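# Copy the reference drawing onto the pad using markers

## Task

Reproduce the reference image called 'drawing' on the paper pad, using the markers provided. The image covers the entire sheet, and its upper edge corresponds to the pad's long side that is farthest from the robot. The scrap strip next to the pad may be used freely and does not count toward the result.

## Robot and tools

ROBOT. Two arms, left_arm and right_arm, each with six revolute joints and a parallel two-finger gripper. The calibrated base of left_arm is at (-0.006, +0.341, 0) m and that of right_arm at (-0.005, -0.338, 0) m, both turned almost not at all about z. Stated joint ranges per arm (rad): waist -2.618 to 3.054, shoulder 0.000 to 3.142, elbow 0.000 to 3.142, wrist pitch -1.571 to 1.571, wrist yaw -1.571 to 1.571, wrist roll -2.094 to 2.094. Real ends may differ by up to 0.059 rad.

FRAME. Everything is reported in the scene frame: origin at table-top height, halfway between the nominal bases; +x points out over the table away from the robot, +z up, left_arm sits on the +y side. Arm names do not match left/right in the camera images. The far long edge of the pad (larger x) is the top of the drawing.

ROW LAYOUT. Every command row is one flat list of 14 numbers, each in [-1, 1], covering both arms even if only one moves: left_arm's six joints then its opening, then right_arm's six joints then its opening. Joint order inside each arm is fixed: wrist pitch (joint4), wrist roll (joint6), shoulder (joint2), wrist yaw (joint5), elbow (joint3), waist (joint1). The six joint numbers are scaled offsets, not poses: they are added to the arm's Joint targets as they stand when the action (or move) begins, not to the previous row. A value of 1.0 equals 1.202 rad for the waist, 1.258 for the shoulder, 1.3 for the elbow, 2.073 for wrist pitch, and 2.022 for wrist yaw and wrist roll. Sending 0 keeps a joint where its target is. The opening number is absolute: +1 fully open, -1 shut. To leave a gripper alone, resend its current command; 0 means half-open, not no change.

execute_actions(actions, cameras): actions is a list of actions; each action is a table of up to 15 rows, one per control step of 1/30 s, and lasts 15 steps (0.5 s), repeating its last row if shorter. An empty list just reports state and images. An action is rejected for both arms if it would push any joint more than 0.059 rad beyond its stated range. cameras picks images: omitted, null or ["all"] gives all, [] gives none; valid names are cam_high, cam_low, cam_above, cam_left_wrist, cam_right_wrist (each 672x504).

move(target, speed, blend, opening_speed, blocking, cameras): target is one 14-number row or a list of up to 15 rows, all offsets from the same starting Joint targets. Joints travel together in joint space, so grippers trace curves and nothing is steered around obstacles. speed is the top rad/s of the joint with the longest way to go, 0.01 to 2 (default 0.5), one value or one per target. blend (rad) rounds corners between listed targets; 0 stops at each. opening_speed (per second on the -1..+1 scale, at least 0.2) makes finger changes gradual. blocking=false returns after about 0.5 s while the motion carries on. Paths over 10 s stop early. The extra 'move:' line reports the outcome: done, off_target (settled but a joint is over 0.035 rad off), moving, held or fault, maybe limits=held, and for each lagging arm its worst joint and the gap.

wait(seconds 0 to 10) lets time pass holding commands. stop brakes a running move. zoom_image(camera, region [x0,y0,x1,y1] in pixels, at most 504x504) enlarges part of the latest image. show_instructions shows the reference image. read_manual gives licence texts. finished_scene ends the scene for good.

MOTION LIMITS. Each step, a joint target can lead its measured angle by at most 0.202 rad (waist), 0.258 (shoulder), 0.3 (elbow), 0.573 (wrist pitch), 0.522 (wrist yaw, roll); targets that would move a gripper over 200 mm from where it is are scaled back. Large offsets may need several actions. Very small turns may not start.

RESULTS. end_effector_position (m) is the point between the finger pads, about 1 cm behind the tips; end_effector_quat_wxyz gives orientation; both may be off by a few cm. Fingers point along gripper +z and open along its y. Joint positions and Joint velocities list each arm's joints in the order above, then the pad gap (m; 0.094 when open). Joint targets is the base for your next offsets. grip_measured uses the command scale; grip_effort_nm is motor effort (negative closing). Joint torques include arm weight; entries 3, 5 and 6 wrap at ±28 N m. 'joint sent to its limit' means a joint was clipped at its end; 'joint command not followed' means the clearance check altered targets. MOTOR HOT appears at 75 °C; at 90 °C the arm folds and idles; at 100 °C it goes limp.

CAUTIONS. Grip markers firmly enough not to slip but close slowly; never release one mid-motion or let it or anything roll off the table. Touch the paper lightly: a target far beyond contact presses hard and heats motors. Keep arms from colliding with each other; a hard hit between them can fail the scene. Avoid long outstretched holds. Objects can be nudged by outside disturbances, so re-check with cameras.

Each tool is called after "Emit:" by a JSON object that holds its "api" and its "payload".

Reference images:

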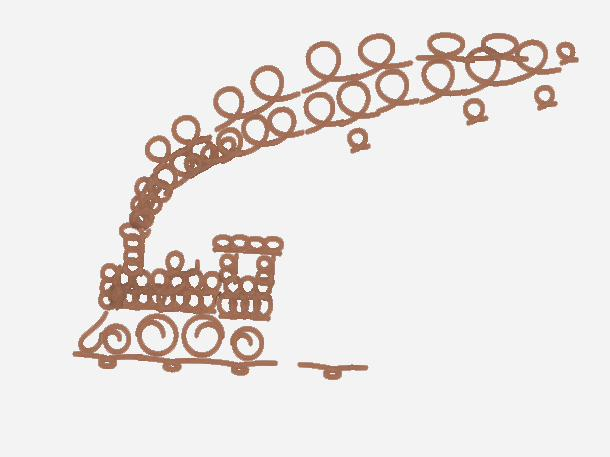

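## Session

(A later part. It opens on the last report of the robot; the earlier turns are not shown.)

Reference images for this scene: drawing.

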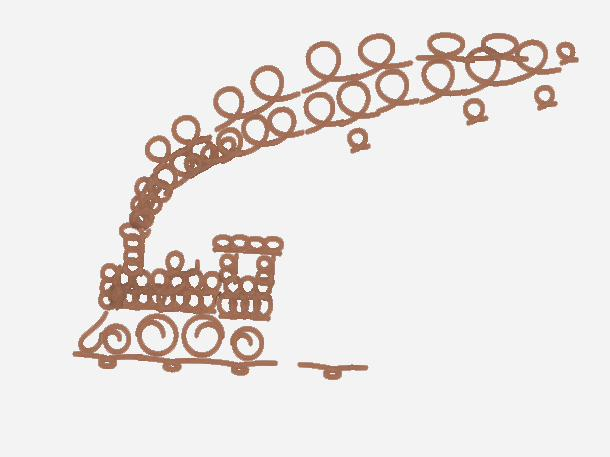

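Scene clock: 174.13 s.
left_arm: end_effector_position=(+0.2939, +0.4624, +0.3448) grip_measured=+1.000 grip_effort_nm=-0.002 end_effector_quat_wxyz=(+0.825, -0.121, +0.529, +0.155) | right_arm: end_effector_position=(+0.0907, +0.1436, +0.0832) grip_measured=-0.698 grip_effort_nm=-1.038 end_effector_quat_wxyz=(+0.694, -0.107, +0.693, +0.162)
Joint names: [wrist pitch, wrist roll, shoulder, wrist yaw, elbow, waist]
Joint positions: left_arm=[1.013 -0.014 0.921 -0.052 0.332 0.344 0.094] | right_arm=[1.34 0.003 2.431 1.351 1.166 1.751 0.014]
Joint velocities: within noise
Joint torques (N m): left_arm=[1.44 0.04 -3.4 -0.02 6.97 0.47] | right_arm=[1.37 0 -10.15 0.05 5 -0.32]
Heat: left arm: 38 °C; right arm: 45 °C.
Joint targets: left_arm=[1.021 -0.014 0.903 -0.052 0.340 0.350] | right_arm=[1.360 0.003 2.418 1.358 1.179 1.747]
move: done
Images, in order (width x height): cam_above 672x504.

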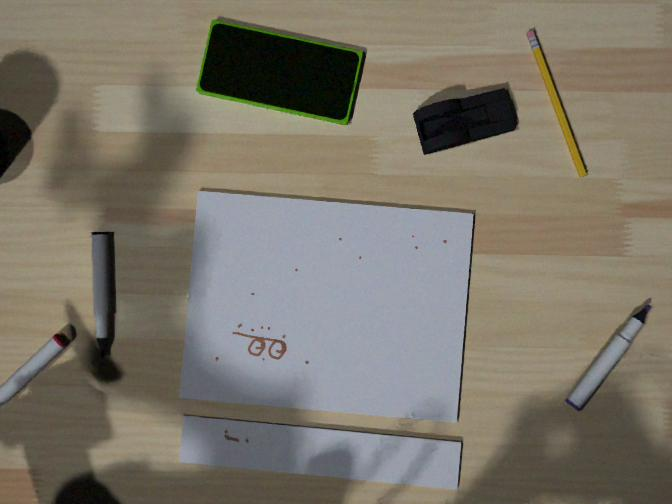

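Emit:
{"api": "move", "payload": {"target": [[0,0,0,0,0,0,1,0,0,0,-0.0888,0,-0.0973,-0.9],[0,0,0,0,0,0,1,0,0,0,-0.0739,0,-0.0973,-0.9],[0,0,0,0,0,0,1,0,0,0,-0.0739,0,-0.1639,-0.9],[0,0,0,0,0,0,1,-0.0699,0,0,-0.0739,0,-0.1639,-0.9]], "speed": [0.5,0.3,0.5,0.1], "cameras": []}}

Emit:
{"api": "move", "payload": {"target": [[0,0,0,0,0,0,1,0.0699,0,0,0,0,0,-0.9],[0,0,0,0,0,0,1,0.0699,0,0,0.0198,0,-0.0666,-0.9],[0,0,0,0,0,0,1,0.0699,0,0,0.0198,0,0,-0.9]], "speed": [0.4,0.5,0.5], "cameras": []}}

Emit:
{"api": "move", "payload": {"target": [[0,0,0,0,0,0,1,-0.0699,0,0,0,0,0,-0.9]], "speed": [0.1], "cameras": []}}

Emit:
{"api": "move", "payload": {"target": [[0,0,0,0,0,0,1,0.0699,0,0,0,0,0,-0.9],[0,0,0,0,0,0,1,0.0699,0,0,0.0198,0,0.0333,-0.9],[0,0,0,0,0,0,1,0.0699,0,0,0.0198,0,0,-0.9]], "speed": [0.4,0.5,0.08], "cameras": []}}

Emit:
{"api": "move", "payload": {"target": [[0,0,0,0,0,0,1,-0.0699,0,0,0,0,0,-0.9]], "speed": [0.1], "cameras": []}}

Emit:
{"api": "move", "payload": {"target": [[0,0,0,0,0,0,1,0.0699,0,0,0,0,0,-0.9],[0,0,0,0,0,0,1,0.0699,0,0,0.0198,0,-0.0333,-0.9],[0,0,0,0,0,0,1,0.0699,0,0,0.0198,0,0,-0.9]], "speed": [0.4,0.5,0.08], "cameras": []}}

Emit:
{"api": "move", "payload": {"target": [[0,0,0,0,0,0,1,-0.0699,0,0,0,0,0,-0.9]], "speed": [0.1], "cameras": []}}

Emit:
{"api": "move", "payload": {"target": [[0,0,0,0,0,0,1,0.0699,0,0,0,0,0,-0.9],[0,0,0,0,0,0,1,0.0699,0,0,-0.0224,0,0.1639,-0.9]], "speed": [0.4,0.8], "cameras": ["cam_above"]}}

Emit:
{"api": "zoom_image", "payload": {"camera": "cam_above", "region": [200, 410, 280, 470]}}

Scene clock: 181.53 s.
left_arm: end_effector_position=(+0.2939, +0.4624, +0.3448) grip_measured=+1.000 grip_effort_nm=-0.007 end_effector_quat_wxyz=(+0.825, -0.121, +0.529, +0.155) | right_arm: end_effector_position=(+0.1815, +0.1377, +0.0759) grip_measured=-0.698 grip_effort_nm=-1.028 end_effector_quat_wxyz=(+0.699, -0.107, +0.698, +0.114)
Joint names: [wrist pitch, wrist roll, shoulder, wrist yaw, elbow, waist]
Joint positions: left_arm=[1.013 -0.014 0.921 -0.052 0.332 0.344 0.094] | right_arm=[1.272 0.003 2.431 1.214 1.166 1.544 0.014]
Joint velocities: within noise
Joint torques (N m): left_arm=[1.45 0.06 -3.47 -0.03 7.06 0.47] | right_arm=[0.77 0 -10.24 -0.05 5.12 0.49]
Heat: left arm: 39 °C; right arm: 45 °C.
Joint targets: left_arm=[1.021 -0.014 0.903 -0.052 0.340 0.350] | right_arm=[1.215 0.003 2.418 1.209 1.179 1.550]
move: off_target (right_arm); right_arm: the wrist pitch is farthest, 0.056 rad from its target
No camera images: "cameras" was empty.

Scene clock: 183.03 s.
left_arm: end_effector_position=(+0.2939, +0.4624, +0.3448) grip_measured=+1.000 grip_effort_nm=-0.002 end_effector_quat_wxyz=(+0.825, -0.121, +0.529, +0.155) | right_arm: end_effector_position=(+0.1775, +0.1343, +0.0844) grip_measured=-0.698 grip_effort_nm=-1.028 end_effector_quat_wxyz=(+0.703, -0.077, +0.694, +0.130)
Joint names: [wrist pitch, wrist roll, shoulder, wrist yaw, elbow, waist]
Joint positions: left_arm=[1.013 -0.014 0.921 -0.052 0.332 0.344 0.094] | right_arm=[1.339 0.003 2.431 1.245 1.166 1.556 0.014]
Joint velocities: within noise
Joint torques (N m): left_arm=[1.42 0.04 -3.29 -0.09 7.05 0.55] | right_arm=[1.42 0 -10.21 0.01 5.08 -0.42]
Heat: left arm: 39 °C; right arm: 45 °C.
Joint targets: left_arm=[1.021 -0.014 0.903 -0.052 0.340 0.350] | right_arm=[1.360 0.003 2.418 1.249 1.179 1.550]
move: done
No camera images: "cameras" was empty.

Scene clock: 184.73 s.
left_arm: end_effector_position=(+0.2939, +0.4624, +0.3448) grip_measured=+1.000 grip_effort_nm=-0.002 end_effector_quat_wxyz=(+0.825, -0.121, +0.529, +0.155) | right_arm: end_effector_position=(+0.1783, +0.1343, +0.0758) grip_measured=-0.698 grip_effort_nm=-1.038 end_effector_quat_wxyz=(+0.700, -0.100, +0.699, +0.106)
Joint names: [wrist pitch, wrist roll, shoulder, wrist yaw, elbow, waist]
Joint positions: left_arm=[1.013 -0.014 0.921 -0.052 0.332 0.344 0.094] | right_arm=[1.271 0.003 2.431 1.245 1.166 1.555 0.014]
Joint velocities: within noise
Joint torques (N m): left_arm=[1.44 0.05 -3.51 -0.04 7.1 0.46] | right_arm=[0.75 -0.01 -10.22 0.04 5.11 -0.4]
Heat: left arm: 39 °C; right arm: 45 °C.
Joint targets: left_arm=[1.021 -0.014 0.903 -0.052 0.340 0.350] | right_arm=[1.215 0.003 2.418 1.249 1.179 1.550]
move: off_target (right_arm); right_arm: the wrist pitch is farthest, 0.056 rad from its target
No camera images: "cameras" was empty.

Scene clock: 186.30 s.
left_arm: end_effector_position=(+0.2939, +0.4624, +0.3448) grip_measured=+1.000 grip_effort_nm=-0.007 end_effector_quat_wxyz=(+0.825, -0.121, +0.529, +0.155) | right_arm: end_effector_position=(+0.1808, +0.1272, +0.0840) grip_measured=-0.698 grip_effort_nm=-1.033 end_effector_quat_wxyz=(+0.705, -0.063, +0.697, +0.116)
Joint names: [wrist pitch, wrist roll, shoulder, wrist yaw, elbow, waist]
Joint positions: left_arm=[1.013 -0.014 0.921 -0.052 0.332 0.344 0.094] | right_arm=[1.339 0.003 2.431 1.283 1.166 1.553 0.014]
Joint velocities: within noise
Joint torques (N m): left_arm=[1.38 0.04 -3.36 -0.04 7.19 0.43] | right_arm=[1.4 0 -10.19 0.03 5.05 -0.28]
Heat: left arm: 39 °C; right arm: 45 °C.
Joint targets: left_arm=[1.021 -0.014 0.903 -0.052 0.340 0.350] | right_arm=[1.360 0.003 2.418 1.289 1.179 1.550]
move: done
No camera images: "cameras" was empty.

Scene clock: 188.00 s.
left_arm: end_effector_position=(+0.2939, +0.4624, +0.3448) grip_measured=+1.000 grip_effort_nm=0.002 end_effector_quat_wxyz=(+0.825, -0.121, +0.529, +0.155) | right_arm: end_effector_position=(+0.1808, +0.1275, +0.0757) grip_measured=-0.698 grip_effort_nm=-1.038 end_effector_quat_wxyz=(+0.702, -0.087, +0.701, +0.092)
Joint names: [wrist pitch, wrist roll, shoulder, wrist yaw, elbow, waist]
Joint positions: left_arm=[1.013 -0.014 0.921 -0.052 0.332 0.344 0.094] | right_arm=[1.27 0.003 2.431 1.283 1.166 1.553 0.014]
Joint velocities: within noise
Joint torques (N m): left_arm=[1.42 0.06 -3.44 -0.04 7.05 0.38] | right_arm=[0.74 0 -10.21 0.06 5.09 -0.28]
Heat: left arm: 39 °C; right arm: 45 °C.
Joint targets: left_arm=[1.021 -0.014 0.903 -0.052 0.340 0.350] | right_arm=[1.215 0.003 2.418 1.289 1.179 1.550]
move: off_target (right_arm); right_arm: the wrist pitch is farthest, 0.055 rad from its target
No camera images: "cameras" was empty.

Scene clock: 189.57 s.
left_arm: end_effector_position=(+0.2939, +0.4624, +0.3448) grip_measured=+1.000 grip_effort_nm=-0.002 end_effector_quat_wxyz=(+0.825, -0.121, +0.529, +0.155) | right_arm: end_effector_position=(+0.1852, +0.1193, +0.0836) grip_measured=-0.698 grip_effort_nm=-1.033 end_effector_quat_wxyz=(+0.706, -0.046, +0.699, +0.101)
Joint names: [wrist pitch, wrist roll, shoulder, wrist yaw, elbow, waist]
Joint positions: left_arm=[1.013 -0.014 0.921 -0.052 0.332 0.344 0.094] | right_arm=[1.34 0.003 2.431 1.322 1.166 1.547 0.014]
Joint velocities: within noise
Joint torques (N m): left_arm=[1.41 0.04 -3.41 -0.01 7.05 0.54] | right_arm=[1.38 0 -10.15 0.02 5.04 0.24]
Heat: left arm: 39 °C; right arm: 45 °C.
Joint targets: left_arm=[1.021 -0.014 0.903 -0.052 0.340 0.350] | right_arm=[1.360 0.003 2.418 1.329 1.179 1.550]
move: done
No camera images: "cameras" was empty.

Scene clock: 191.27 s.
left_arm: end_effector_position=(+0.2939, +0.4624, +0.3448) grip_measured=+1.000 grip_effort_nm=-0.007 end_effector_quat_wxyz=(+0.825, -0.121, +0.529, +0.155) | right_arm: end_effector_position=(+0.1852, +0.1195, +0.0756) grip_measured=-0.698 grip_effort_nm=-1.028 end_effector_quat_wxyz=(+0.703, -0.071, +0.703, +0.076)
Joint names: [wrist pitch, wrist roll, shoulder, wrist yaw, elbow, waist]
Joint positions: left_arm=[1.013 -0.014 0.921 -0.052 0.332 0.344 0.094] | right_arm=[1.27 0.003 2.431 1.323 1.166 1.547 0.014]
Joint velocities: within noise
Joint torques (N m): left_arm=[1.43 0.03 -3.43 -0.02 7.21 0.54] | right_arm=[0.73 0 -10.19 0.07 5.08 0.24]
Heat: left arm: 39 °C; right arm: 45 °C.
Joint targets: left_arm=[1.021 -0.014 0.903 -0.052 0.340 0.350] | right_arm=[1.215 0.003 2.418 1.329 1.179 1.550]
move: off_target (right_arm); right_arm: the wrist pitch is farthest, 0.055 rad from its target
No camera images: "cameras" was empty.

Scene clock: 192.73 s.
left_arm: end_effector_position=(+0.2939, +0.4624, +0.3448) grip_measured=+1.000 grip_effort_nm=-0.007 end_effector_quat_wxyz=(+0.825, -0.121, +0.529, +0.155) | right_arm: end_effector_position=(+0.0885, +0.1533, +0.0840) grip_measured=-0.698 grip_effort_nm=-1.038 end_effector_quat_wxyz=(+0.691, -0.127, +0.688, +0.182)
Joint names: [wrist pitch, wrist roll, shoulder, wrist yaw, elbow, waist]
Joint positions: left_arm=[1.013 -0.014 0.921 -0.052 0.332 0.344 0.094] | right_arm=[1.339 0.003 2.431 1.289 1.166 1.746 0.014]
Joint velocities: within noise
Joint torques (N m): left_arm=[1.45 0.02 -3.4 -0.01 7.05 0.38] | right_arm=[1.4 0 -10.18 -0.08 5.04 0.06]
Heat: left arm: 39 °C; right arm: 45 °C.
Joint targets: left_arm=[1.021 -0.014 0.903 -0.052 0.340 0.350] | right_arm=[1.360 0.003 2.418 1.284 1.179 1.747]
move: done
Images, in order (width x height): cam_above 672x504.

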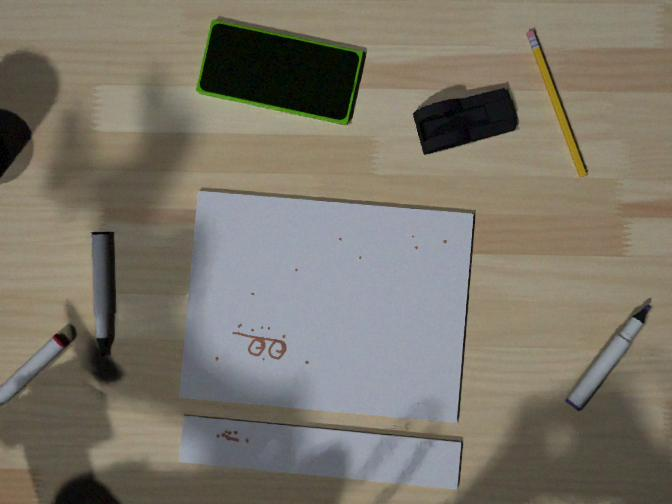

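Scaled by 6.300 from the camera's 672x504 image, which has a finer 960x720 frame.

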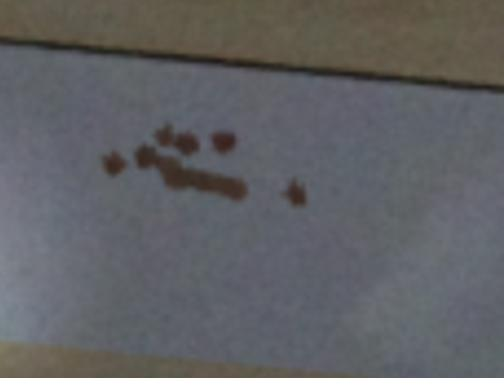

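Emit:
{"api": "move", "payload": {"target": [[0,0,0,0,0,0,1,0,0,0,0.0319,0,-0.3312,-0.9],[0,0,0,0,0,0,1,0,0,0,0.0468,0,-0.3312,-0.9],[0,0,0,0,0,0,1,-0.0516,0,0,0.0468,0,-0.3312,-0.9],[0,0,0,0,0,0,1,-0.0516,0,0,0.0574,0,-0.3387,-0.9],[0,0,0,0,0,0,1,-0.0516,0,0,0.0753,0,-0.3368,-0.9],[0,0,0,0,0,0,1,-0.0516,0,0,0.0932,0,-0.3265,-0.9],[0,0,0,0,0,0,1,-0.0516,0,0,0.1006,0,-0.3139,-0.9],[0,0,0,0,0,0,1,-0.0516,0,0,0.0794,0,-0.3064,-0.9],[0,0,0,0,0,0,1,-0.0516,0,0,0.0615,0,-0.3083,-0.9],[0,0,0,0,0,0,1,-0.0516,0,0,0.0436,0,-0.3186,-0.9],[0,0,0,0,0,0,1,-0.0516,0,0,0.0362,0,-0.3312,-0.9],[0,0,0,0,0,0,1,-0.0516,0,0,0.0610,0,-0.3352,-0.9],[0,0,0,0,0,0,1,-0.0516,0,0,0.0750,0,-0.3316,-0.9],[0,0,0,0,0,0,1,-0.0516,0,0,0.0848,0,-0.3249,-0.9],[0,0,0,0,0,0,1,-0.0516,0,0,0.0875,0,-0.3186,-0.9]], "speed": [0.5,0.2,0.15,0.15,0.15,0.15,0.15,0.15,0.15,0.15,0.15,0.15,0.15,0.15,0.15], "blend": [0,0,0,0.006,0.006,0.006,0.004,0.006,0.006,0.006,0.004,0.006,0.006,0.006,0], "cameras": []}}

Emit:
{"api": "move", "payload": {"target": [[0,0,0,0,0,0,1,0,0,0,-0.0178,0,0.0032,-0.9],[0,0,0,0,0,0,1,0.0516,0,0,-0.0178,0,0.0032,-0.9],[0,0,0,0,0,0,1,0.0516,0,0,-0.0513,0,0.3186,-0.9]], "speed": [0.15,0.4,0.8], "cameras": ["cam_above"]}}

Emit:
{"api": "zoom_image", "payload": {"camera": "cam_above", "region": [220, 310, 340, 400]}}

Scene clock: 200.73 s.
left_arm: end_effector_position=(+0.2939, +0.4624, +0.3448) grip_measured=+1.000 grip_effort_nm=0.002 end_effector_quat_wxyz=(+0.825, -0.121, +0.529, +0.155) | right_arm: end_effector_position=(+0.2669, +0.0538, +0.0762) grip_measured=-0.698 grip_effort_nm=-1.038 end_effector_quat_wxyz=(+0.707, +0.042, +0.705, -0.031)
Joint names: [wrist pitch, wrist roll, shoulder, wrist yaw, elbow, waist]
Joint positions: left_arm=[1.013 -0.014 0.921 -0.052 0.332 0.344 0.094] | right_arm=[1.278 0.003 2.431 1.446 1.166 1.358 0.014]
Joint velocities: within noise
Joint torques (N m): left_arm=[1.46 0.02 -3.34 -0.05 7.09 0.39] | right_arm=[0.92 0 -10.11 0.15 4.97 0.49]
Heat: left arm: 39 °C; right arm: 45 °C.
Joint targets: left_arm=[1.021 -0.014 0.903 -0.052 0.340 0.350] | right_arm=[1.253 0.003 2.418 1.461 1.179 1.364]
move: done; blend cut to 0.0038 rad at target 14
No camera images: "cameras" was empty.

Scene clock: 202.57 s.
left_arm: end_effector_position=(+0.2939, +0.4624, +0.3448) grip_measured=+1.000 grip_effort_nm=-0.007 end_effector_quat_wxyz=(+0.825, -0.121, +0.529, +0.155) | right_arm: end_effector_position=(+0.0923, +0.1413, +0.0831) grip_measured=-0.698 grip_effort_nm=-1.038 end_effector_quat_wxyz=(+0.695, -0.102, +0.694, +0.157)
Joint names: [wrist pitch, wrist roll, shoulder, wrist yaw, elbow, waist]
Joint positions: left_arm=[1.013 -0.014 0.921 -0.052 0.332 0.344 0.094] | right_arm=[1.34 0.003 2.431 1.364 1.166 1.749 0.014]
Joint velocities: within noise
Joint torques (N m): left_arm=[1.46 0.06 -3.34 -0.01 6.95 0.47] | right_arm=[1.35 0 -10.14 -0.11 5.01 -0.27]
Heat: left arm: 39 °C; right arm: 45 °C.
Joint targets: left_arm=[1.021 -0.014 0.903 -0.052 0.340 0.350] | right_arm=[1.360 0.003 2.418 1.357 1.179 1.747]
move: done
Images, in order (width x height): cam_above 672x504.

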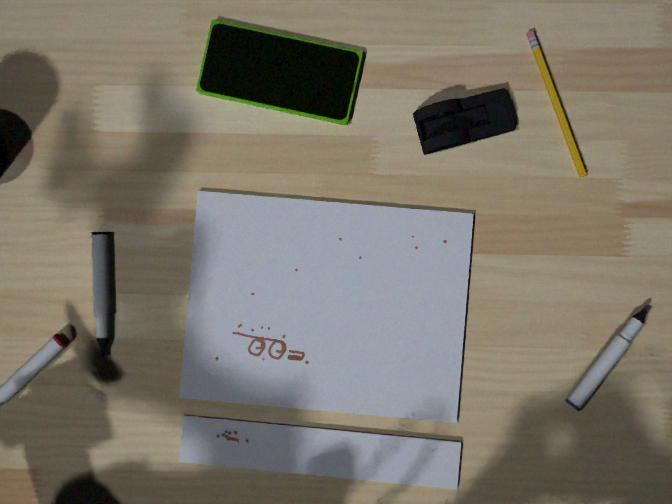

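Scaled by 4.200 from the camera's 672x504 image, which has a finer 960x720 frame.

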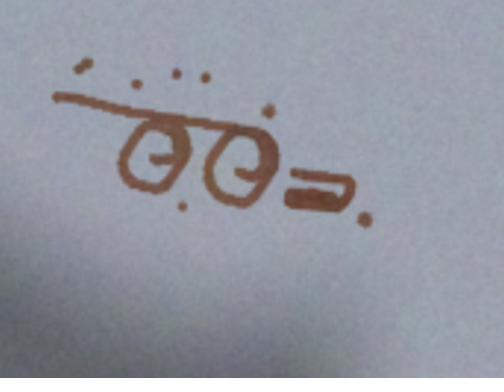

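Emit:
{"api": "move", "payload": {"target": [[0,0,0,0,0,0,1,0,0,0,-0.2052,0,-0.1998,-0.9],[0,0,0,0,0,0,1,0,0,0,-0.1904,0,-0.2165,-0.9],[0,0,0,0,0,0,1,-0.0579,0,0,-0.1904,0,-0.2165,-0.9],[0,0,0,0,0,0,1,-0.0579,0,0,-0.1776,0,-0.2241,-0.9],[0,0,0,0,0,0,1,-0.0579,0,0,-0.1547,0,-0.2019,-0.9],[0,0,0,0,0,0,1,-0.0579,0,0,-0.1318,0,-0.1881,-0.9],[0,0,0,0,0,0,1,-0.0579,0,0,-0.1223,0,-0.1750,-0.9],[0,0,0,0,0,0,1,-0.0579,0,0,-0.1456,0,-0.1702,-0.9],[0,0,0,0,0,0,1,-0.0579,0,0,-0.1685,0,-0.1924,-0.9],[0,0,0,0,0,0,1,-0.0579,0,0,-0.1915,0,-0.2062,-0.9],[0,0,0,0,0,0,1,-0.0579,0,0,-0.2010,0,-0.2194,-0.9],[0,0,0,0,0,0,1,-0.0579,0,0,-0.1776,0,-0.2241,-0.9],[0,0,0,0,0,0,1,0,0,0,-0.1776,0,-0.2241,-0.9]], "speed": [0.5,0.2,0.15,0.15,0.15,0.15,0.15,0.15,0.15,0.15,0.15,0.15,0.4], "blend": [0,0,0,0.006,0.006,0.006,0.003,0.006,0.006,0.006,0.003,0,0], "cameras": []}}

Emit:
{"api": "move", "payload": {"target": [[0,0,0,0,0,0,1,0,0,0,0.1776,0,0.2241,-0.9]], "speed": [0.8], "cameras": ["cam_above"]}}

Emit:
{"api": "zoom_image", "payload": {"camera": "cam_above", "region": [180, 410, 260, 470]}}

Scene clock: 214.47 s.
left_arm: end_effector_position=(+0.2939, +0.4624, +0.3448) grip_measured=+1.000 grip_effort_nm=-0.002 end_effector_quat_wxyz=(+0.825, -0.121, +0.529, +0.155) | right_arm: end_effector_position=(+0.1958, +0.1622, +0.0868) grip_measured=-0.698 grip_effort_nm=-1.038 end_effector_quat_wxyz=(+0.695, -0.143, +0.679, +0.191)
Joint names: [wrist pitch, wrist roll, shoulder, wrist yaw, elbow, waist]
Joint positions: left_arm=[1.013 -0.014 0.921 -0.052 0.332 0.344 0.094] | right_arm=[1.335 0.003 2.431 0.991 1.166 1.484 0.014]
Joint velocities: within noise
Joint torques (N m): left_arm=[1.47 0.04 -3.3 -0.01 7.1 0.44] | right_arm=[1.6 -0.01 -10.32 0.04 5.23 -0.54]
Heat: left arm: 39 °C; right arm: 45 °C.
Joint targets: left_arm=[1.021 -0.014 0.903 -0.052 0.340 0.350] | right_arm=[1.360 0.003 2.418 0.998 1.179 1.477]
move: done
No camera images: "cameras" was empty.

Scene clock: 215.77 s.
left_arm: end_effector_position=(+0.2939, +0.4624, +0.3448) grip_measured=+1.000 grip_effort_nm=-0.007 end_effector_quat_wxyz=(+0.825, -0.121, +0.529, +0.155) | right_arm: end_effector_position=(+0.0909, +0.1437, +0.0833) grip_measured=-0.698 grip_effort_nm=-1.038 end_effector_quat_wxyz=(+0.694, -0.107, +0.693, +0.162)
Joint names: [wrist pitch, wrist roll, shoulder, wrist yaw, elbow, waist]
Joint positions: left_arm=[1.013 -0.014 0.921 -0.052 0.332 0.344 0.094] | right_arm=[1.34 0.003 2.431 1.35 1.166 1.75 0.014]
Joint velocities: within noise
Joint torques (N m): left_arm=[1.41 0.05 -3.47 -0.06 7.13 0.44] | right_arm=[1.36 0 -10.17 0.02 5.01 -0.27]
Heat: left arm: 39 °C; right arm: 45 °C.
Joint targets: left_arm=[1.021 -0.014 0.903 -0.052 0.340 0.350] | right_arm=[1.360 0.003 2.418 1.357 1.179 1.747]
move: done
Images, in order (width x height): cam_above 672x504.

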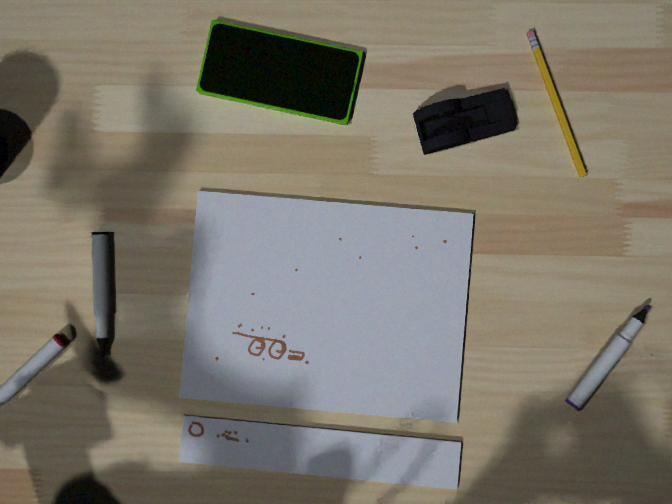

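Scaled by 6.300 from the camera's 672x504 image, which has a finer 960x720 frame.

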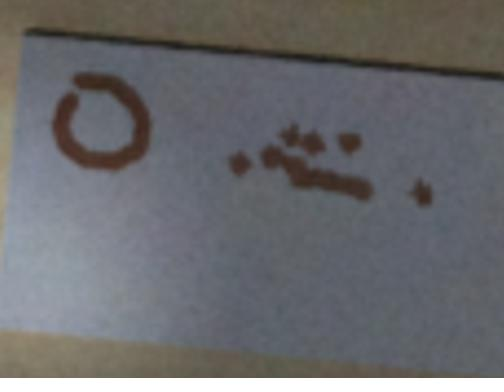

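Emit:
{"api": "show_instructions", "payload": {}}

Emit:
{"api": "execute_actions", "payload": {"actions": [], "cameras": ["cam_above"]}}

Reference images for this scene: drawing.

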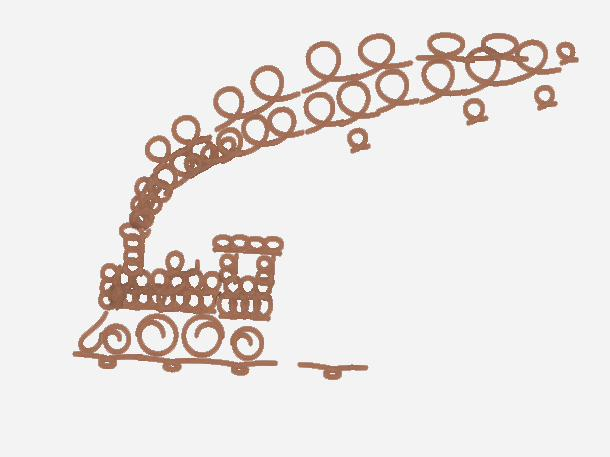

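Scene clock: 219.10 s.
left_arm: end_effector_position=(+0.2939, +0.4624, +0.3448) grip_measured=+1.000 grip_effort_nm=-0.007 end_effector_quat_wxyz=(+0.825, -0.121, +0.529, +0.155) | right_arm: end_effector_position=(+0.0910, +0.1436, +0.0833) grip_measured=-0.698 grip_effort_nm=-1.033 end_effector_quat_wxyz=(+0.694, -0.107, +0.693, +0.162)
Joint names: [wrist pitch, wrist roll, shoulder, wrist yaw, elbow, waist]
Joint positions: left_arm=[1.013 -0.014 0.921 -0.052 0.332 0.344 0.094] | right_arm=[1.341 0.003 2.431 1.351 1.166 1.75 0.014]
Joint velocities: within noise
Joint torques (N m): left_arm=[1.42 0.06 -3.43 0 6.98 0.5] | right_arm=[1.35 0 -10.15 0.03 5 -0.29]
Heat: left arm: 39 °C; right arm: 45 °C.
Joint targets: left_arm=[1.021 -0.014 0.903 -0.052 0.340 0.350] | right_arm=[1.360 0.003 2.418 1.357 1.179 1.747]
Tool commands: left_gripper/opening=+1.0 right_gripper/opening=-0.9
Images, in order (width x height): cam_above 672x504.

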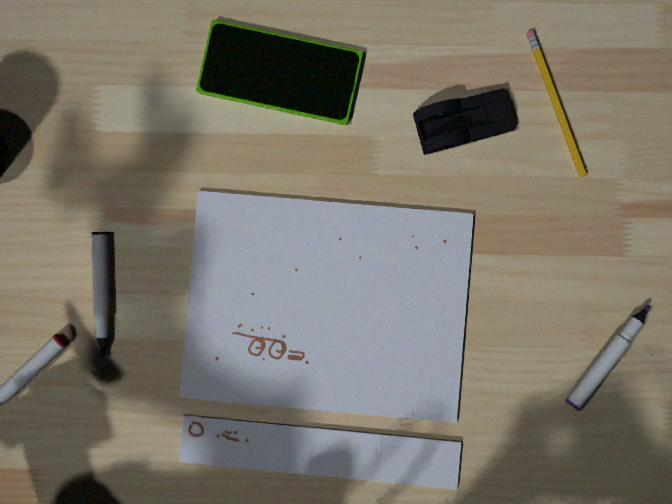

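Emit:
{"api": "move", "payload": {"target": [[0,0,0,0,0,0,1,0,0,0,-0.1796,0,-0.3601,-0.9],[0,0,0,0,0,0,1,-0.0519,0,0,-0.1796,0,-0.3601,-0.9],[0,0,0,0,0,0,1,-0.0519,0,0,-0.1570,0,-0.3482,-0.9],[0,0,0,0,0,0,1,-0.0519,0,0,-0.1360,0,-0.3326,-0.9],[0,0,0,0,0,0,1,-0.0519,0,0,-0.1708,0,-0.3467,-0.9],[0,0,0,0,0,0,1,-0.0519,0,0,-0.2007,0,-0.3709,-0.9],[0,0,0,0,0,0,1,-0.0519,0,0,-0.1781,0,-0.3752,-0.9],[0,0,0,0,0,0,1,-0.0519,0,0,-0.1570,0,-0.3534,-0.9],[0,0,0,0,0,0,1,-0.0519,0,0,-0.1358,0,-0.3407,-0.9],[0,0,0,0,0,0,1,-0.0519,0,0,-0.1271,0,-0.3286,-0.9],[0,0,0,0,0,0,1,-0.0519,0,0,-0.1497,0,-0.3242,-0.9],[0,0,0,0,0,0,1,-0.0519,0,0,-0.1708,0,-0.3460,-0.9],[0,0,0,0,0,0,1,-0.0519,0,0,-0.1920,0,-0.3588,-0.9],[0,0,0,0,0,0,1,-0.0519,0,0,-0.2007,0,-0.3709,-0.9],[0,0,0,0,0,0,1,0,0,0,-0.1781,0,-0.3752,-0.9]], "speed": [0.8,0.2,0.15,0.15,0.15,0.15,0.15,0.15,0.15,0.15,0.15,0.15,0.15,0.15,0.4], "blend": [0,0,0.006,0.006,0.006,0.006,0.006,0.006,0.006,0.006,0.006,0.006,0.006,0.006,0], "cameras": []}}

Scene clock: 227.23 s.
left_arm: end_effector_position=(+0.2939, +0.4624, +0.3448) grip_measured=+1.000 grip_effort_nm=-0.002 end_effector_quat_wxyz=(+0.825, -0.121, +0.529, +0.155) | right_arm: end_effector_position=(+0.2829, +0.1179, +0.0869) grip_measured=-0.698 grip_effort_nm=-1.028 end_effector_quat_wxyz=(+0.709, -0.081, +0.689, +0.128)
Joint names: [wrist pitch, wrist roll, shoulder, wrist yaw, elbow, waist]
Joint positions: left_arm=[1.013 -0.014 0.921 -0.052 0.332 0.344 0.094] | right_arm=[1.335 0.003 2.431 0.99 1.166 1.302 0.014]
Joint velocities: within noise
Joint torques (N m): left_arm=[1.47 0.03 -3.18 -0.02 7.16 0.34] | right_arm=[1.58 0 -10.32 0.04 5.23 -0.54]
Heat: left arm: 39 °C; right arm: 45 °C.
Joint targets: left_arm=[1.021 -0.014 0.903 -0.052 0.340 0.350] | right_arm=[1.360 0.003 2.418 0.997 1.179 1.296]
move: done
No camera images: "cameras" was empty.

Emit:
{"api": "move", "payload": {"target": [[0,0,0,0,0,0,1,0,0,0,0.1800,0,0.0580,-0.9],[0,0,0,0,0,0,1,0,0,0,0.1902,0,0.0410,-0.9],[0,0,0,0,0,0,1,-0.0509,0,0,0.1902,0,0.0410,-0.9],[0,0,0,0,0,0,1,-0.0509,0,0,0.2011,0,0.0303,-0.9],[0,0,0,0,0,0,1,-0.0509,0,0,0.2197,0,0.0480,-0.9],[0,0,0,0,0,0,1,-0.0509,0,0,0.2383,0,0.0587,-0.9],[0,0,0,0,0,0,1,-0.0509,0,0,0.2460,0,0.0719,-0.9],[0,0,0,0,0,0,1,-0.0509,0,0,0.2244,0,0.0797,-0.9],[0,0,0,0,0,0,1,-0.0509,0,0,0.2058,0,0.0620,-0.9],[0,0,0,0,0,0,1,-0.0509,0,0,0.1872,0,0.0513,-0.9],[0,0,0,0,0,0,1,-0.0509,0,0,0.1795,0,0.0381,-0.9],[0,0,0,0,0,0,1,-0.0509,0,0,0.2011,0,0.0303,-0.9],[0,0,0,0,0,0,1,0,0,0,0.2197,0,0.0480,-0.9],[0,0,0,0,0,0,1,0,0,0,0.1781,0,0.3752,-0.9]], "speed": [0.8,0.2,0.2,0.15,0.15,0.15,0.15,0.15,0.15,0.15,0.15,0.15,0.4,0.8], "blend": [0,0,0,0.006,0.006,0.006,0.006,0.006,0.006,0.006,0.006,0.006,0,0], "cameras": ["cam_above"]}}

Emit:
{"api": "zoom_image", "payload": {"camera": "cam_above", "region": [180, 310, 340, 400]}}

Scene clock: 232.83 s.
left_arm: end_effector_position=(+0.2939, +0.4624, +0.3448) grip_measured=+1.000 grip_effort_nm=-0.002 end_effector_quat_wxyz=(+0.825, -0.121, +0.529, +0.155) | right_arm: end_effector_position=(+0.0921, +0.1412, +0.0831) grip_measured=-0.698 grip_effort_nm=-1.043 end_effector_quat_wxyz=(+0.695, -0.102, +0.694, +0.157)
Joint names: [wrist pitch, wrist roll, shoulder, wrist yaw, elbow, waist]
Joint positions: left_arm=[1.013 -0.014 0.921 -0.052 0.332 0.344 0.094] | right_arm=[1.34 0.003 2.431 1.365 1.166 1.75 0.014]
Joint velocities: within noise
Joint torques (N m): left_arm=[1.44 0.07 -3.45 -0.03 7.08 0.44] | right_arm=[1.35 0 -10.15 -0.11 5.03 -0.2]
Heat: left arm: 39 °C; right arm: 45 °C.
Joint targets: left_arm=[1.021 -0.014 0.903 -0.052 0.340 0.350] | right_arm=[1.360 0.003 2.418 1.357 1.179 1.747]
move: done
Images, in order (width x height): cam_above 672x504.

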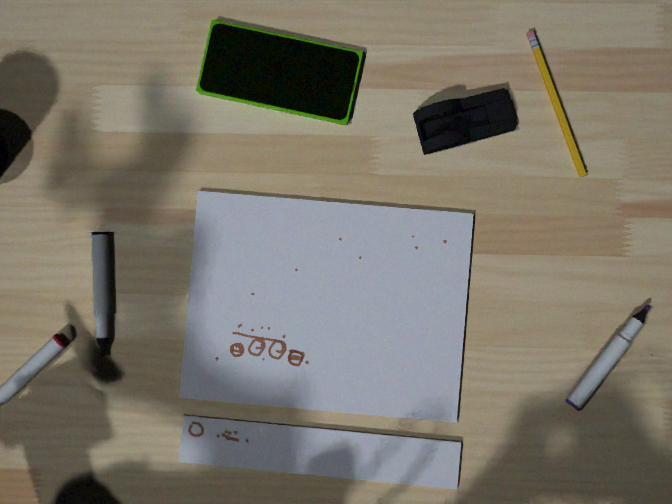

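Scaled by 3.150 from the camera's 672x504 image, which has a finer 960x720 frame.

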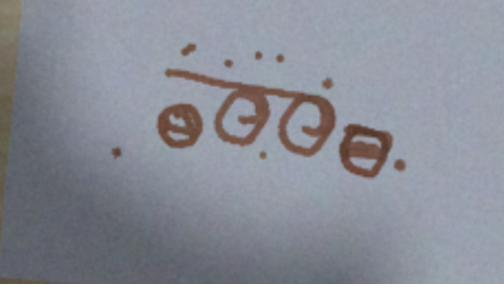

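Emit:
{"api": "zoom_image", "payload": {"camera": "cam_above", "region": [220, 325, 310, 370]}}

Scaled by 5.600 from the camera's 672x504 image, which has a finer 960x720 frame.

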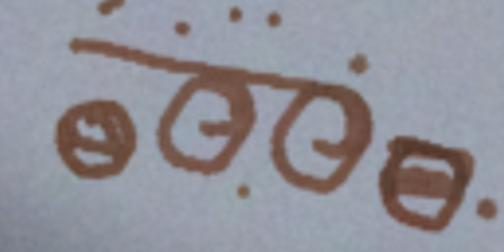

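Emit:
{"api": "move", "payload": {"target": [[0,0,0,0,0,0,1,0,0,0,-0.2400,0,-0.3700,-0.9],[0,0,0,0,0,0,1,0,0,0,-0.2283,0,-0.3564,-0.9],[0,0,0,0,0,0,1,-0.0523,0,0,-0.2283,0,-0.3564,-0.9],[0,0,0,0,0,0,1,-0.0519,0,0,-0.1028,0,-0.3215,-0.9],[0,0,0,0,0,0,1,-0.0511,0,0,-0.0006,0,-0.3047,-0.9],[0,0,0,0,0,0,1,-0.0517,0,0,0.0903,0,-0.3019,-0.9],[0,0,0,0,0,0,1,0,0,0,0.0903,0,-0.3019,-0.9],[0,0,0,0,0,0,1,0,0,0,0.0262,0,-0.3120,-0.9],[0,0,0,0,0,0,1,0,0,0,0.0366,0,-0.2953,-0.9],[0,0,0,0,0,0,1,-0.0511,0,0,0.0366,0,-0.2953,-0.9],[0,0,0,0,0,0,1,-0.0511,0,0,0.0496,0,-0.2864,-0.9],[0,0,0,0,0,0,1,-0.0511,0,0,0.0600,0,-0.2863,-0.9],[0,0,0,0,0,0,1,-0.0511,0,0,0.0608,0,-0.3081,-0.9],[0,0,0,0,0,0,1,0,0,0,0.0608,0,-0.3081,-0.9],[0,0,0,0,0,0,1,0,0,0,0,0,0,-0.9]], "speed": [0.8,0.2,0.2,0.25,0.25,0.25,0.4,0.3,0.2,0.2,0.12,0.12,0.12,0.4,0.8], "blend": [0,0,0,0.006,0.006,0,0,0,0,0,0.004,0.004,0,0,0], "cameras": ["cam_above"]}}

Emit:
{"api": "zoom_image", "payload": {"camera": "cam_above", "region": [210, 325, 310, 375]}}

Scene clock: 244.43 s.
left_arm: end_effector_position=(+0.2939, +0.4624, +0.3448) grip_measured=+1.000 grip_effort_nm=-0.007 end_effector_quat_wxyz=(+0.825, -0.121, +0.529, +0.155) | right_arm: end_effector_position=(+0.0930, +0.1408, +0.0831) grip_measured=-0.698 grip_effort_nm=-1.038 end_effector_quat_wxyz=(+0.695, -0.101, +0.694, +0.156)
Joint names: [wrist pitch, wrist roll, shoulder, wrist yaw, elbow, waist]
Joint positions: left_arm=[1.013 -0.014 0.921 -0.052 0.332 0.344 0.094] | right_arm=[1.34 0.003 2.431 1.367 1.166 1.748 0.014]
Joint velocities: within noise
Joint torques (N m): left_arm=[1.43 0.03 -3.47 -0.03 7.1 0.57] | right_arm=[1.34 0 -10.14 -0.14 5 -0.1]
Heat: left arm: 39 °C; right arm: 46 °C.
Joint targets: left_arm=[1.021 -0.014 0.903 -0.052 0.340 0.350] | right_arm=[1.360 0.003 2.418 1.357 1.179 1.747]
move: done
Images, in order (width x height): cam_above 672x504.

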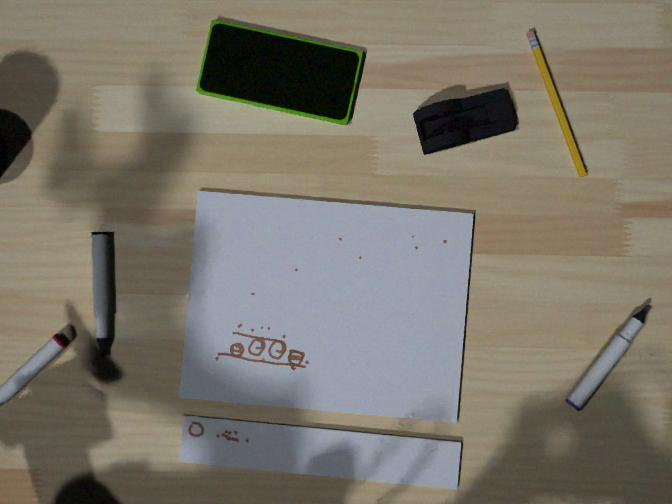

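Scaled by 5.040 from the camera's 672x504 image, which has a finer 960x720 frame.

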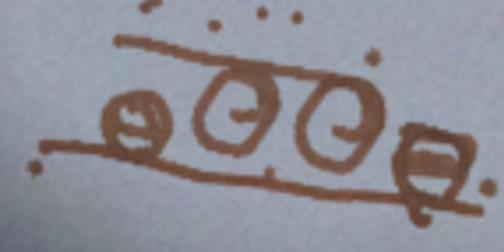

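Emit:
{"api": "move", "payload": {"target": [[0,0,0,0,0,0,1,0,0,0,-0.1865,0,-0.3469,-0.9],[0,0,0,0,0,0,1,0,0,0,-0.1728,0,-0.3311,-0.9],[0,0,0,0,0,0,1,-0.0523,0,0,-0.1728,0,-0.3311,-0.9],[0,0,0,0,0,0,1,-0.0523,0,0,-0.1571,0,-0.3201,-0.9],[0,0,0,0,0,0,1,-0.0523,0,0,-0.1430,0,-0.3167,-0.9],[0,0,0,0,0,0,1,-0.0523,0,0,-0.1415,0,-0.3374,-0.9],[0,0,0,0,0,0,1,0,0,0,-0.1415,0,-0.3374,-0.9],[0,0,0,0,0,0,1,0,0,0,-0.0776,0,-0.3220,-0.9],[0,0,0,0,0,0,1,0,0,0,-0.0620,0,-0.3065,-0.9],[0,0,0,0,0,0,1,-0.0515,0,0,-0.0620,0,-0.3065,-0.9],[0,0,0,0,0,0,1,-0.0515,0,0,-0.0482,0,-0.2966,-0.9],[0,0,0,0,0,0,1,-0.0515,0,0,-0.0363,0,-0.2949,-0.9],[0,0,0,0,0,0,1,-0.0515,0,0,-0.0351,0,-0.3160,-0.9],[0,0,0,0,0,0,1,0,0,0,-0.0351,0,-0.3160,-0.9],[0,0,0,0,0,0,1,0,0,0,0,0,0,-0.9]], "speed": [0.8,0.2,0.2,0.1,0.1,0.1,0.4,0.3,0.2,0.2,0.1,0.1,0.1,0.4,0.8], "blend": [0,0,0,0.003,0.003,0,0,0,0,0,0.003,0.003,0,0,0], "cameras": []}}

Emit:
{"api": "move", "payload": {"target": [[0,0,0,0,0,0,1,0,0,0,-0.1950,0,-0.4000,-0.9],[0,0,0,0,0,0,1,0,0,0,-0.2107,0,-0.3797,-0.9],[0,0,0,0,0,0,1,-0.0523,0,0,-0.2107,0,-0.3797,-0.9],[0,0,0,0,0,0,1,-0.0523,0,0,-0.2231,0,-0.3710,-0.9],[0,0,0,0,0,0,1,-0.0523,0,0,-0.2333,0,-0.3646,-0.9],[0,0,0,0,0,0,1,-0.0523,0,0,-0.2339,0,-0.3554,-0.9],[0,0,0,0,0,0,1,-0.0523,0,0,-0.2044,0,-0.3459,-0.9],[0,0,0,0,0,0,1,-0.0523,0,0,-0.1900,0,-0.3444,-0.9],[0,0,0,0,0,0,1,-0.0523,0,0,-0.1845,0,-0.3655,-0.9],[0,0,0,0,0,0,1,0,0,0,-0.1845,0,-0.3655,-0.9],[0,0,0,0,0,0,1,0,0,0,0,0,0,-0.9]], "speed": [0.8,0.2,0.2,0.12,0.12,0.12,0.12,0.12,0.12,0.4,0.8], "blend": [0,0,0,0.004,0.004,0.004,0.004,0.004,0,0,0], "cameras": ["cam_above"]}}

Emit:
{"api": "zoom_image", "payload": {"camera": "cam_above", "region": [210, 325, 310, 375]}}

Scene clock: 252.90 s.
left_arm: end_effector_position=(+0.2939, +0.4624, +0.3448) grip_measured=+1.000 grip_effort_nm=-0.002 end_effector_quat_wxyz=(+0.825, -0.121, +0.529, +0.155) | right_arm: end_effector_position=(+0.0917, +0.1435, +0.0832) grip_measured=-0.698 grip_effort_nm=-1.033 end_effector_quat_wxyz=(+0.694, -0.107, +0.693, +0.161)
Joint names: [wrist pitch, wrist roll, shoulder, wrist yaw, elbow, waist]
Joint positions: left_arm=[1.013 -0.014 0.921 -0.052 0.332 0.344 0.094] | right_arm=[1.34 0.003 2.431 1.35 1.166 1.748 0.014]
Joint velocities: within noise
Joint torques (N m): left_arm=[1.44 0.06 -3.37 -0.01 7.16 0.36] | right_arm=[1.35 0 -10.15 0.02 5.03 -0.16]
Heat: left arm: 39 °C; right arm: 46 °C.
Joint targets: left_arm=[1.021 -0.014 0.903 -0.052 0.340 0.350] | right_arm=[1.360 0.003 2.418 1.357 1.179 1.747]
move: done
No camera images: "cameras" was empty.

Scene clock: 257.63 s.
left_arm: end_effector_position=(+0.2939, +0.4624, +0.3448) grip_measured=+1.000 grip_effort_nm=0.002 end_effector_quat_wxyz=(+0.825, -0.121, +0.529, +0.155) | right_arm: end_effector_position=(+0.0909, +0.1437, +0.0833) grip_measured=-0.698 grip_effort_nm=-1.033 end_effector_quat_wxyz=(+0.694, -0.107, +0.693, +0.162)
Joint names: [wrist pitch, wrist roll, shoulder, wrist yaw, elbow, waist]
Joint positions: left_arm=[1.013 -0.014 0.921 -0.052 0.332 0.344 0.094] | right_arm=[1.34 0.003 2.431 1.35 1.166 1.75 0.014]
Joint velocities: within noise
Joint torques (N m): left_arm=[1.44 0.07 -3.43 -0.01 7.12 0.44] | right_arm=[1.35 0 -10.15 0.05 5.01 -0.25]
Heat: left arm: 39 °C; right arm: 46 °C.
Joint targets: left_arm=[1.021 -0.014 0.903 -0.052 0.340 0.350] | right_arm=[1.360 0.003 2.418 1.357 1.179 1.747]
move: done
Images, in order (width x height): cam_above 672x504.

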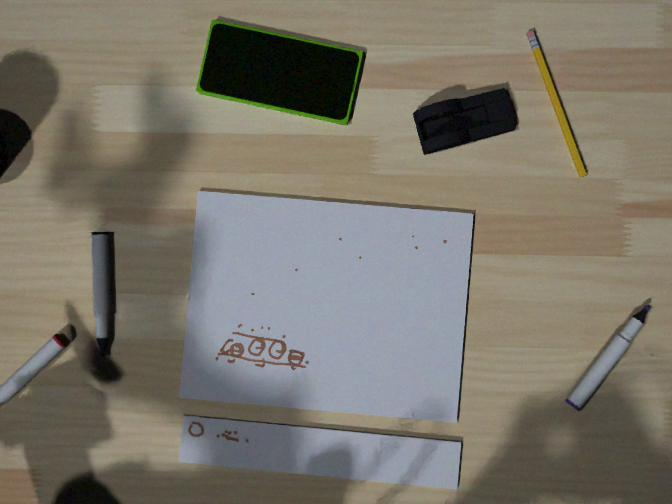

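Scaled by 5.040 from the camera's 672x504 image, which has a finer 960x720 frame.

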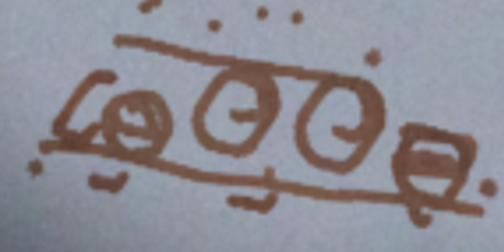

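Emit:
{"api": "move", "payload": {"target": [[0,0,0,0,0,0,1,0,0,0,-0.2276,0,-0.4366,-0.9],[0,0,0,0,0,0,1,-0.0520,0,0,-0.2276,0,-0.4366,-0.9],[0,0,0,0,0,0,1,-0.0520,0,0,-0.2043,0,-0.4135,-0.9],[0,0,0,0,0,0,1,-0.0520,0,0,-0.1893,0,-0.4012,-0.9],[0,0,0,0,0,0,1,-0.0520,0,0,-0.2055,0,-0.3978,-0.9],[0,0,0,0,0,0,1,-0.0520,0,0,-0.2209,0,-0.4193,-0.9],[0,0,0,0,0,0,1,-0.0520,0,0,-0.2280,0,-0.4300,-0.9],[0,0,0,0,0,0,1,-0.0520,0,0,-0.2043,0,-0.4304,-0.9],[0,0,0,0,0,0,1,-0.0520,0,0,-0.1810,0,-0.4073,-0.9],[0,0,0,0,0,0,1,-0.0520,0,0,-0.1660,0,-0.3950,-0.9],[0,0,0,0,0,0,1,-0.0520,0,0,-0.1822,0,-0.3916,-0.9],[0,0,0,0,0,0,1,-0.0520,0,0,-0.1976,0,-0.4131,-0.9],[0,0,0,0,0,0,1,-0.0520,0,0,-0.2047,0,-0.4238,-0.9],[0,0,0,0,0,0,1,-0.0520,0,0,-0.1818,0,-0.4248,-0.9],[0,0,0,0,0,0,1,-0.0520,0,0,-0.1585,0,-0.4017,-0.9]], "speed": [0.8,0.12,0.12,0.12,0.12,0.12,0.12,0.12,0.12,0.12,0.12,0.12,0.12,0.12,0.12], "blend": [0,0,0.004,0.004,0.004,0.004,0.004,0.004,0.004,0.004,0.004,0.004,0.004,0.004,0], "cameras": []}}

Emit:
{"api": "move", "payload": {"target": [[0,0,0,0,0,0,1,0,0,0,0.0150,0,0.0123,-0.9],[0,0,0,0,0,0,1,0,0,0,-0.0012,0,0.0157,-0.9],[0,0,0,0,0,0,1,0,0,0,-0.0166,0,-0.0058,-0.9],[0,0,0,0,0,0,1,0,0,0,-0.0237,0,-0.0165,-0.9],[0,0,0,0,0,0,1,0,0,0,-0.0016,0,-0.0181,-0.9],[0,0,0,0,0,0,1,0,0,0,0.0217,0,0.0050,-0.9],[0,0,0,0,0,0,1,0,0,0,0.0367,0,0.0173,-0.9],[0,0,0,0,0,0,1,0,0,0,0.0205,0,0.0207,-0.9],[0,0,0,0,0,0,1,0,0,0,0.0051,0,-0.0008,-0.9],[0,0,0,0,0,0,1,0,0,0,-0.0020,0,-0.0115,-0.9],[0,0,0,0,0,0,1,0,0,0,0.0194,0,-0.0137,-0.9],[0,0,0,0,0,0,1,0,0,0,0.0427,0,0.0094,-0.9],[0,0,0,0,0,0,1,0,0,0,0.0577,0,0.0217,-0.9],[0,0,0,0,0,0,1,0,0,0,0.0415,0,0.0251,-0.9],[0,0,0,0,0,0,1,0,0,0,0.0261,0,0.0036,-0.9]], "speed": 0.12, "blend": [0.004,0.004,0.004,0.004,0.004,0.004,0.004,0.004,0.004,0.004,0.004,0.004,0.004,0.004,0], "cameras": []}}

Scene clock: 273.77 s.
left_arm: end_effector_position=(+0.2939, +0.4624, +0.3448) grip_measured=+1.000 grip_effort_nm=-0.002 end_effector_quat_wxyz=(+0.825, -0.121, +0.529, +0.155) | right_arm: end_effector_position=(+0.3041, +0.0994, +0.0774) grip_measured=-0.698 grip_effort_nm=-1.033 end_effector_quat_wxyz=(+0.705, -0.071, +0.701, +0.083)
Joint names: [wrist pitch, wrist roll, shoulder, wrist yaw, elbow, waist]
Joint positions: left_arm=[1.013 -0.014 0.921 -0.052 0.332 0.344 0.094] | right_arm=[1.28 0.003 2.431 1.023 1.166 1.258 0.014]
Joint velocities: within noise
Joint torques (N m): left_arm=[1.44 0.06 -3.34 -0.03 7.16 0.49] | right_arm=[1.12 -0.01 -10.32 0.14 5.24 0.47]
Heat: left arm: 39 °C; right arm: 46 °C.
Joint targets: left_arm=[1.021 -0.014 0.903 -0.052 0.340 0.350] | right_arm=[1.252 0.003 2.418 1.036 1.179 1.264]
move: done
No camera images: "cameras" was empty.

Scene clock: 278.37 s.
left_arm: end_effector_position=(+0.2939, +0.4624, +0.3448) grip_measured=+1.000 grip_effort_nm=-0.007 end_effector_quat_wxyz=(+0.825, -0.121, +0.529, +0.155) | right_arm: end_effector_position=(+0.2997, +0.0904, +0.0772) grip_measured=-0.698 grip_effort_nm=-1.038 end_effector_quat_wxyz=(+0.707, -0.049, +0.703, +0.060)
Joint names: [wrist pitch, wrist roll, shoulder, wrist yaw, elbow, waist]
Joint positions: left_arm=[1.013 -0.014 0.921 -0.052 0.332 0.344 0.094] | right_arm=[1.279 0.003 2.431 1.103 1.166 1.275 0.014]
Joint velocities: within noise
Joint torques (N m): left_arm=[1.48 0.02 -3.41 -0.02 7.27 0.54] | right_arm=[1.09 0 -10.29 -0.12 5.19 -0.55]
Heat: left arm: 39 °C; right arm: 46 °C.
Joint targets: left_arm=[1.021 -0.014 0.903 -0.052 0.340 0.350] | right_arm=[1.252 0.003 2.418 1.089 1.179 1.268]
move: done
No camera images: "cameras" was empty.

Emit:
{"api": "move", "payload": {"target": [[0,0,0,0,0,0,1,0,0,0,-0.0071,0,-0.0107,-0.9],[0,0,0,0,0,0,1,0,0,0,0.0135,0,-0.0135,-0.9],[0,0,0,0,0,0,1,0,0,0,0.0368,0,0.0096,-0.9],[0,0,0,0,0,0,1,0,0,0,0.0518,0,0.0219,-0.9],[0,0,0,0,0,0,1,0,0,0,0.0356,0,0.0253,-0.9],[0,0,0,0,0,0,1,0,0,0,0.0202,0,0.0038,-0.9],[0,0,0,0,0,0,1,0,0,0,0.0131,0,-0.0069,-0.9],[0,0,0,0,0,0,1,0.0005,0,0,0.0330,0,-0.0104,-0.9],[0,0,0,0,0,0,1,0.0005,0,0,0.0563,0,0.0127,-0.9],[0,0,0,0,0,0,1,0.0005,0,0,0.0713,0,0.0250,-0.9],[0,0,0,0,0,0,1,0.0005,0,0,0.0551,0,0.0284,-0.9],[0,0,0,0,0,0,1,0.0005,0,0,0.0397,0,0.0069,-0.9],[0,0,0,0,0,0,1,0.0005,0,0,0.0326,0,-0.0038,-0.9],[0,0,0,0,0,0,1,0.0005,0,0,0.0517,0,-0.0079,-0.9],[0,0,0,0,0,0,1,0.0005,0,0,0.0750,0,0.0152,-0.9]], "speed": 0.12, "blend": [0.004,0.004,0.004,0.004,0.004,0.004,0.004,0.004,0.004,0.004,0.004,0.004,0.004,0.004,0], "cameras": []}}

Emit:
{"api": "move", "payload": {"target": [[0,0,0,0,0,0,1,0,0,0,0.0150,0,0.0123,-0.9],[0,0,0,0,0,0,1,0,0,0,-0.0012,0,0.0157,-0.9],[0,0,0,0,0,0,1,0,0,0,-0.0166,0,-0.0058,-0.9],[0,0,0,0,0,0,1,0,0,0,-0.0237,0,-0.0165,-0.9],[0,0,0,0,0,0,1,0,0,0,-0.0233,0,-0.0231,-0.9],[0,0,0,0,0,0,1,0,0,0,0,0,0,-0.9],[0,0,0,0,0,0,1,0.0515,0,0,0,0,0,-0.9],[0,0,0,0,0,0,1,0.0515,0,0,0.0574,0,0.3829,-0.9]], "speed": [0.12,0.12,0.12,0.12,0.12,0.12,0.4,0.8], "blend": [0.004,0.004,0.004,0.004,0.004,0,0,0], "cameras": ["cam_above"]}}

Emit:
{"api": "zoom_image", "payload": {"camera": "cam_above", "region": [210, 300, 310, 350]}}

Scene clock: 283.63 s.
left_arm: end_effector_position=(+0.2939, +0.4624, +0.3448) grip_measured=+1.000 grip_effort_nm=-0.007 end_effector_quat_wxyz=(+0.825, -0.121, +0.529, +0.155) | right_arm: end_effector_position=(+0.2992, +0.0704, +0.0769) grip_measured=-0.698 grip_effort_nm=-1.033 end_effector_quat_wxyz=(+0.708, -0.008, +0.705, +0.019)
Joint names: [wrist pitch, wrist roll, shoulder, wrist yaw, elbow, waist]
Joint positions: left_arm=[1.013 -0.014 0.921 -0.052 0.332 0.344 0.094] | right_arm=[1.279 0.003 2.431 1.227 1.166 1.281 0.014]
Joint velocities: within noise
Joint torques (N m): left_arm=[1.43 0.04 -3.33 -0.01 6.98 0.59] | right_arm=[1.03 0 -10.22 0.14 5.12 0.53]
Heat: left arm: 39 °C; right arm: 46 °C.
Joint targets: left_arm=[1.021 -0.014 0.903 -0.052 0.340 0.350] | right_arm=[1.253 0.003 2.418 1.241 1.179 1.287]
move: done
No camera images: "cameras" was empty.

Scene clock: 286.73 s.
left_arm: end_effector_position=(+0.2939, +0.4624, +0.3448) grip_measured=+1.000 grip_effort_nm=-0.002 end_effector_quat_wxyz=(+0.825, -0.121, +0.529, +0.155) | right_arm: end_effector_position=(+0.0906, +0.1437, +0.0832) grip_measured=-0.698 grip_effort_nm=-1.033 end_effector_quat_wxyz=(+0.694, -0.107, +0.693, +0.162)
Joint names: [wrist pitch, wrist roll, shoulder, wrist yaw, elbow, waist]
Joint positions: left_arm=[1.013 -0.014 0.921 -0.052 0.332 0.344 0.094] | right_arm=[1.34 0.003 2.431 1.35 1.166 1.751 0.014]
Joint velocities: within noise
Joint torques (N m): left_arm=[1.46 0.07 -3.4 -0.06 7.09 0.47] | right_arm=[1.36 -0.01 -10.14 0.04 5 -0.34]
Heat: left arm: 39 °C; right arm: 46 °C.
Joint targets: left_arm=[1.021 -0.014 0.903 -0.052 0.340 0.350] | right_arm=[1.360 0.003 2.418 1.357 1.179 1.747]
move: done
Images, in order (width x height): cam_above 672x504.

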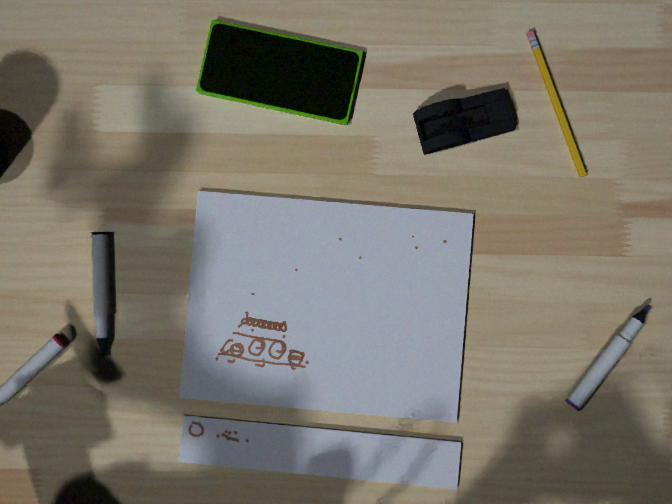

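Scaled by 5.040 from the camera's 672x504 image, which has a finer 960x720 frame.

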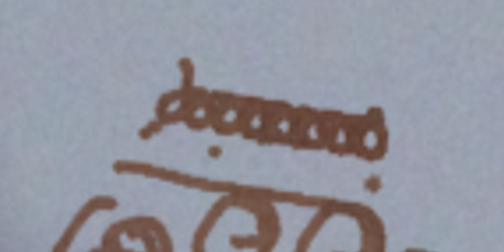

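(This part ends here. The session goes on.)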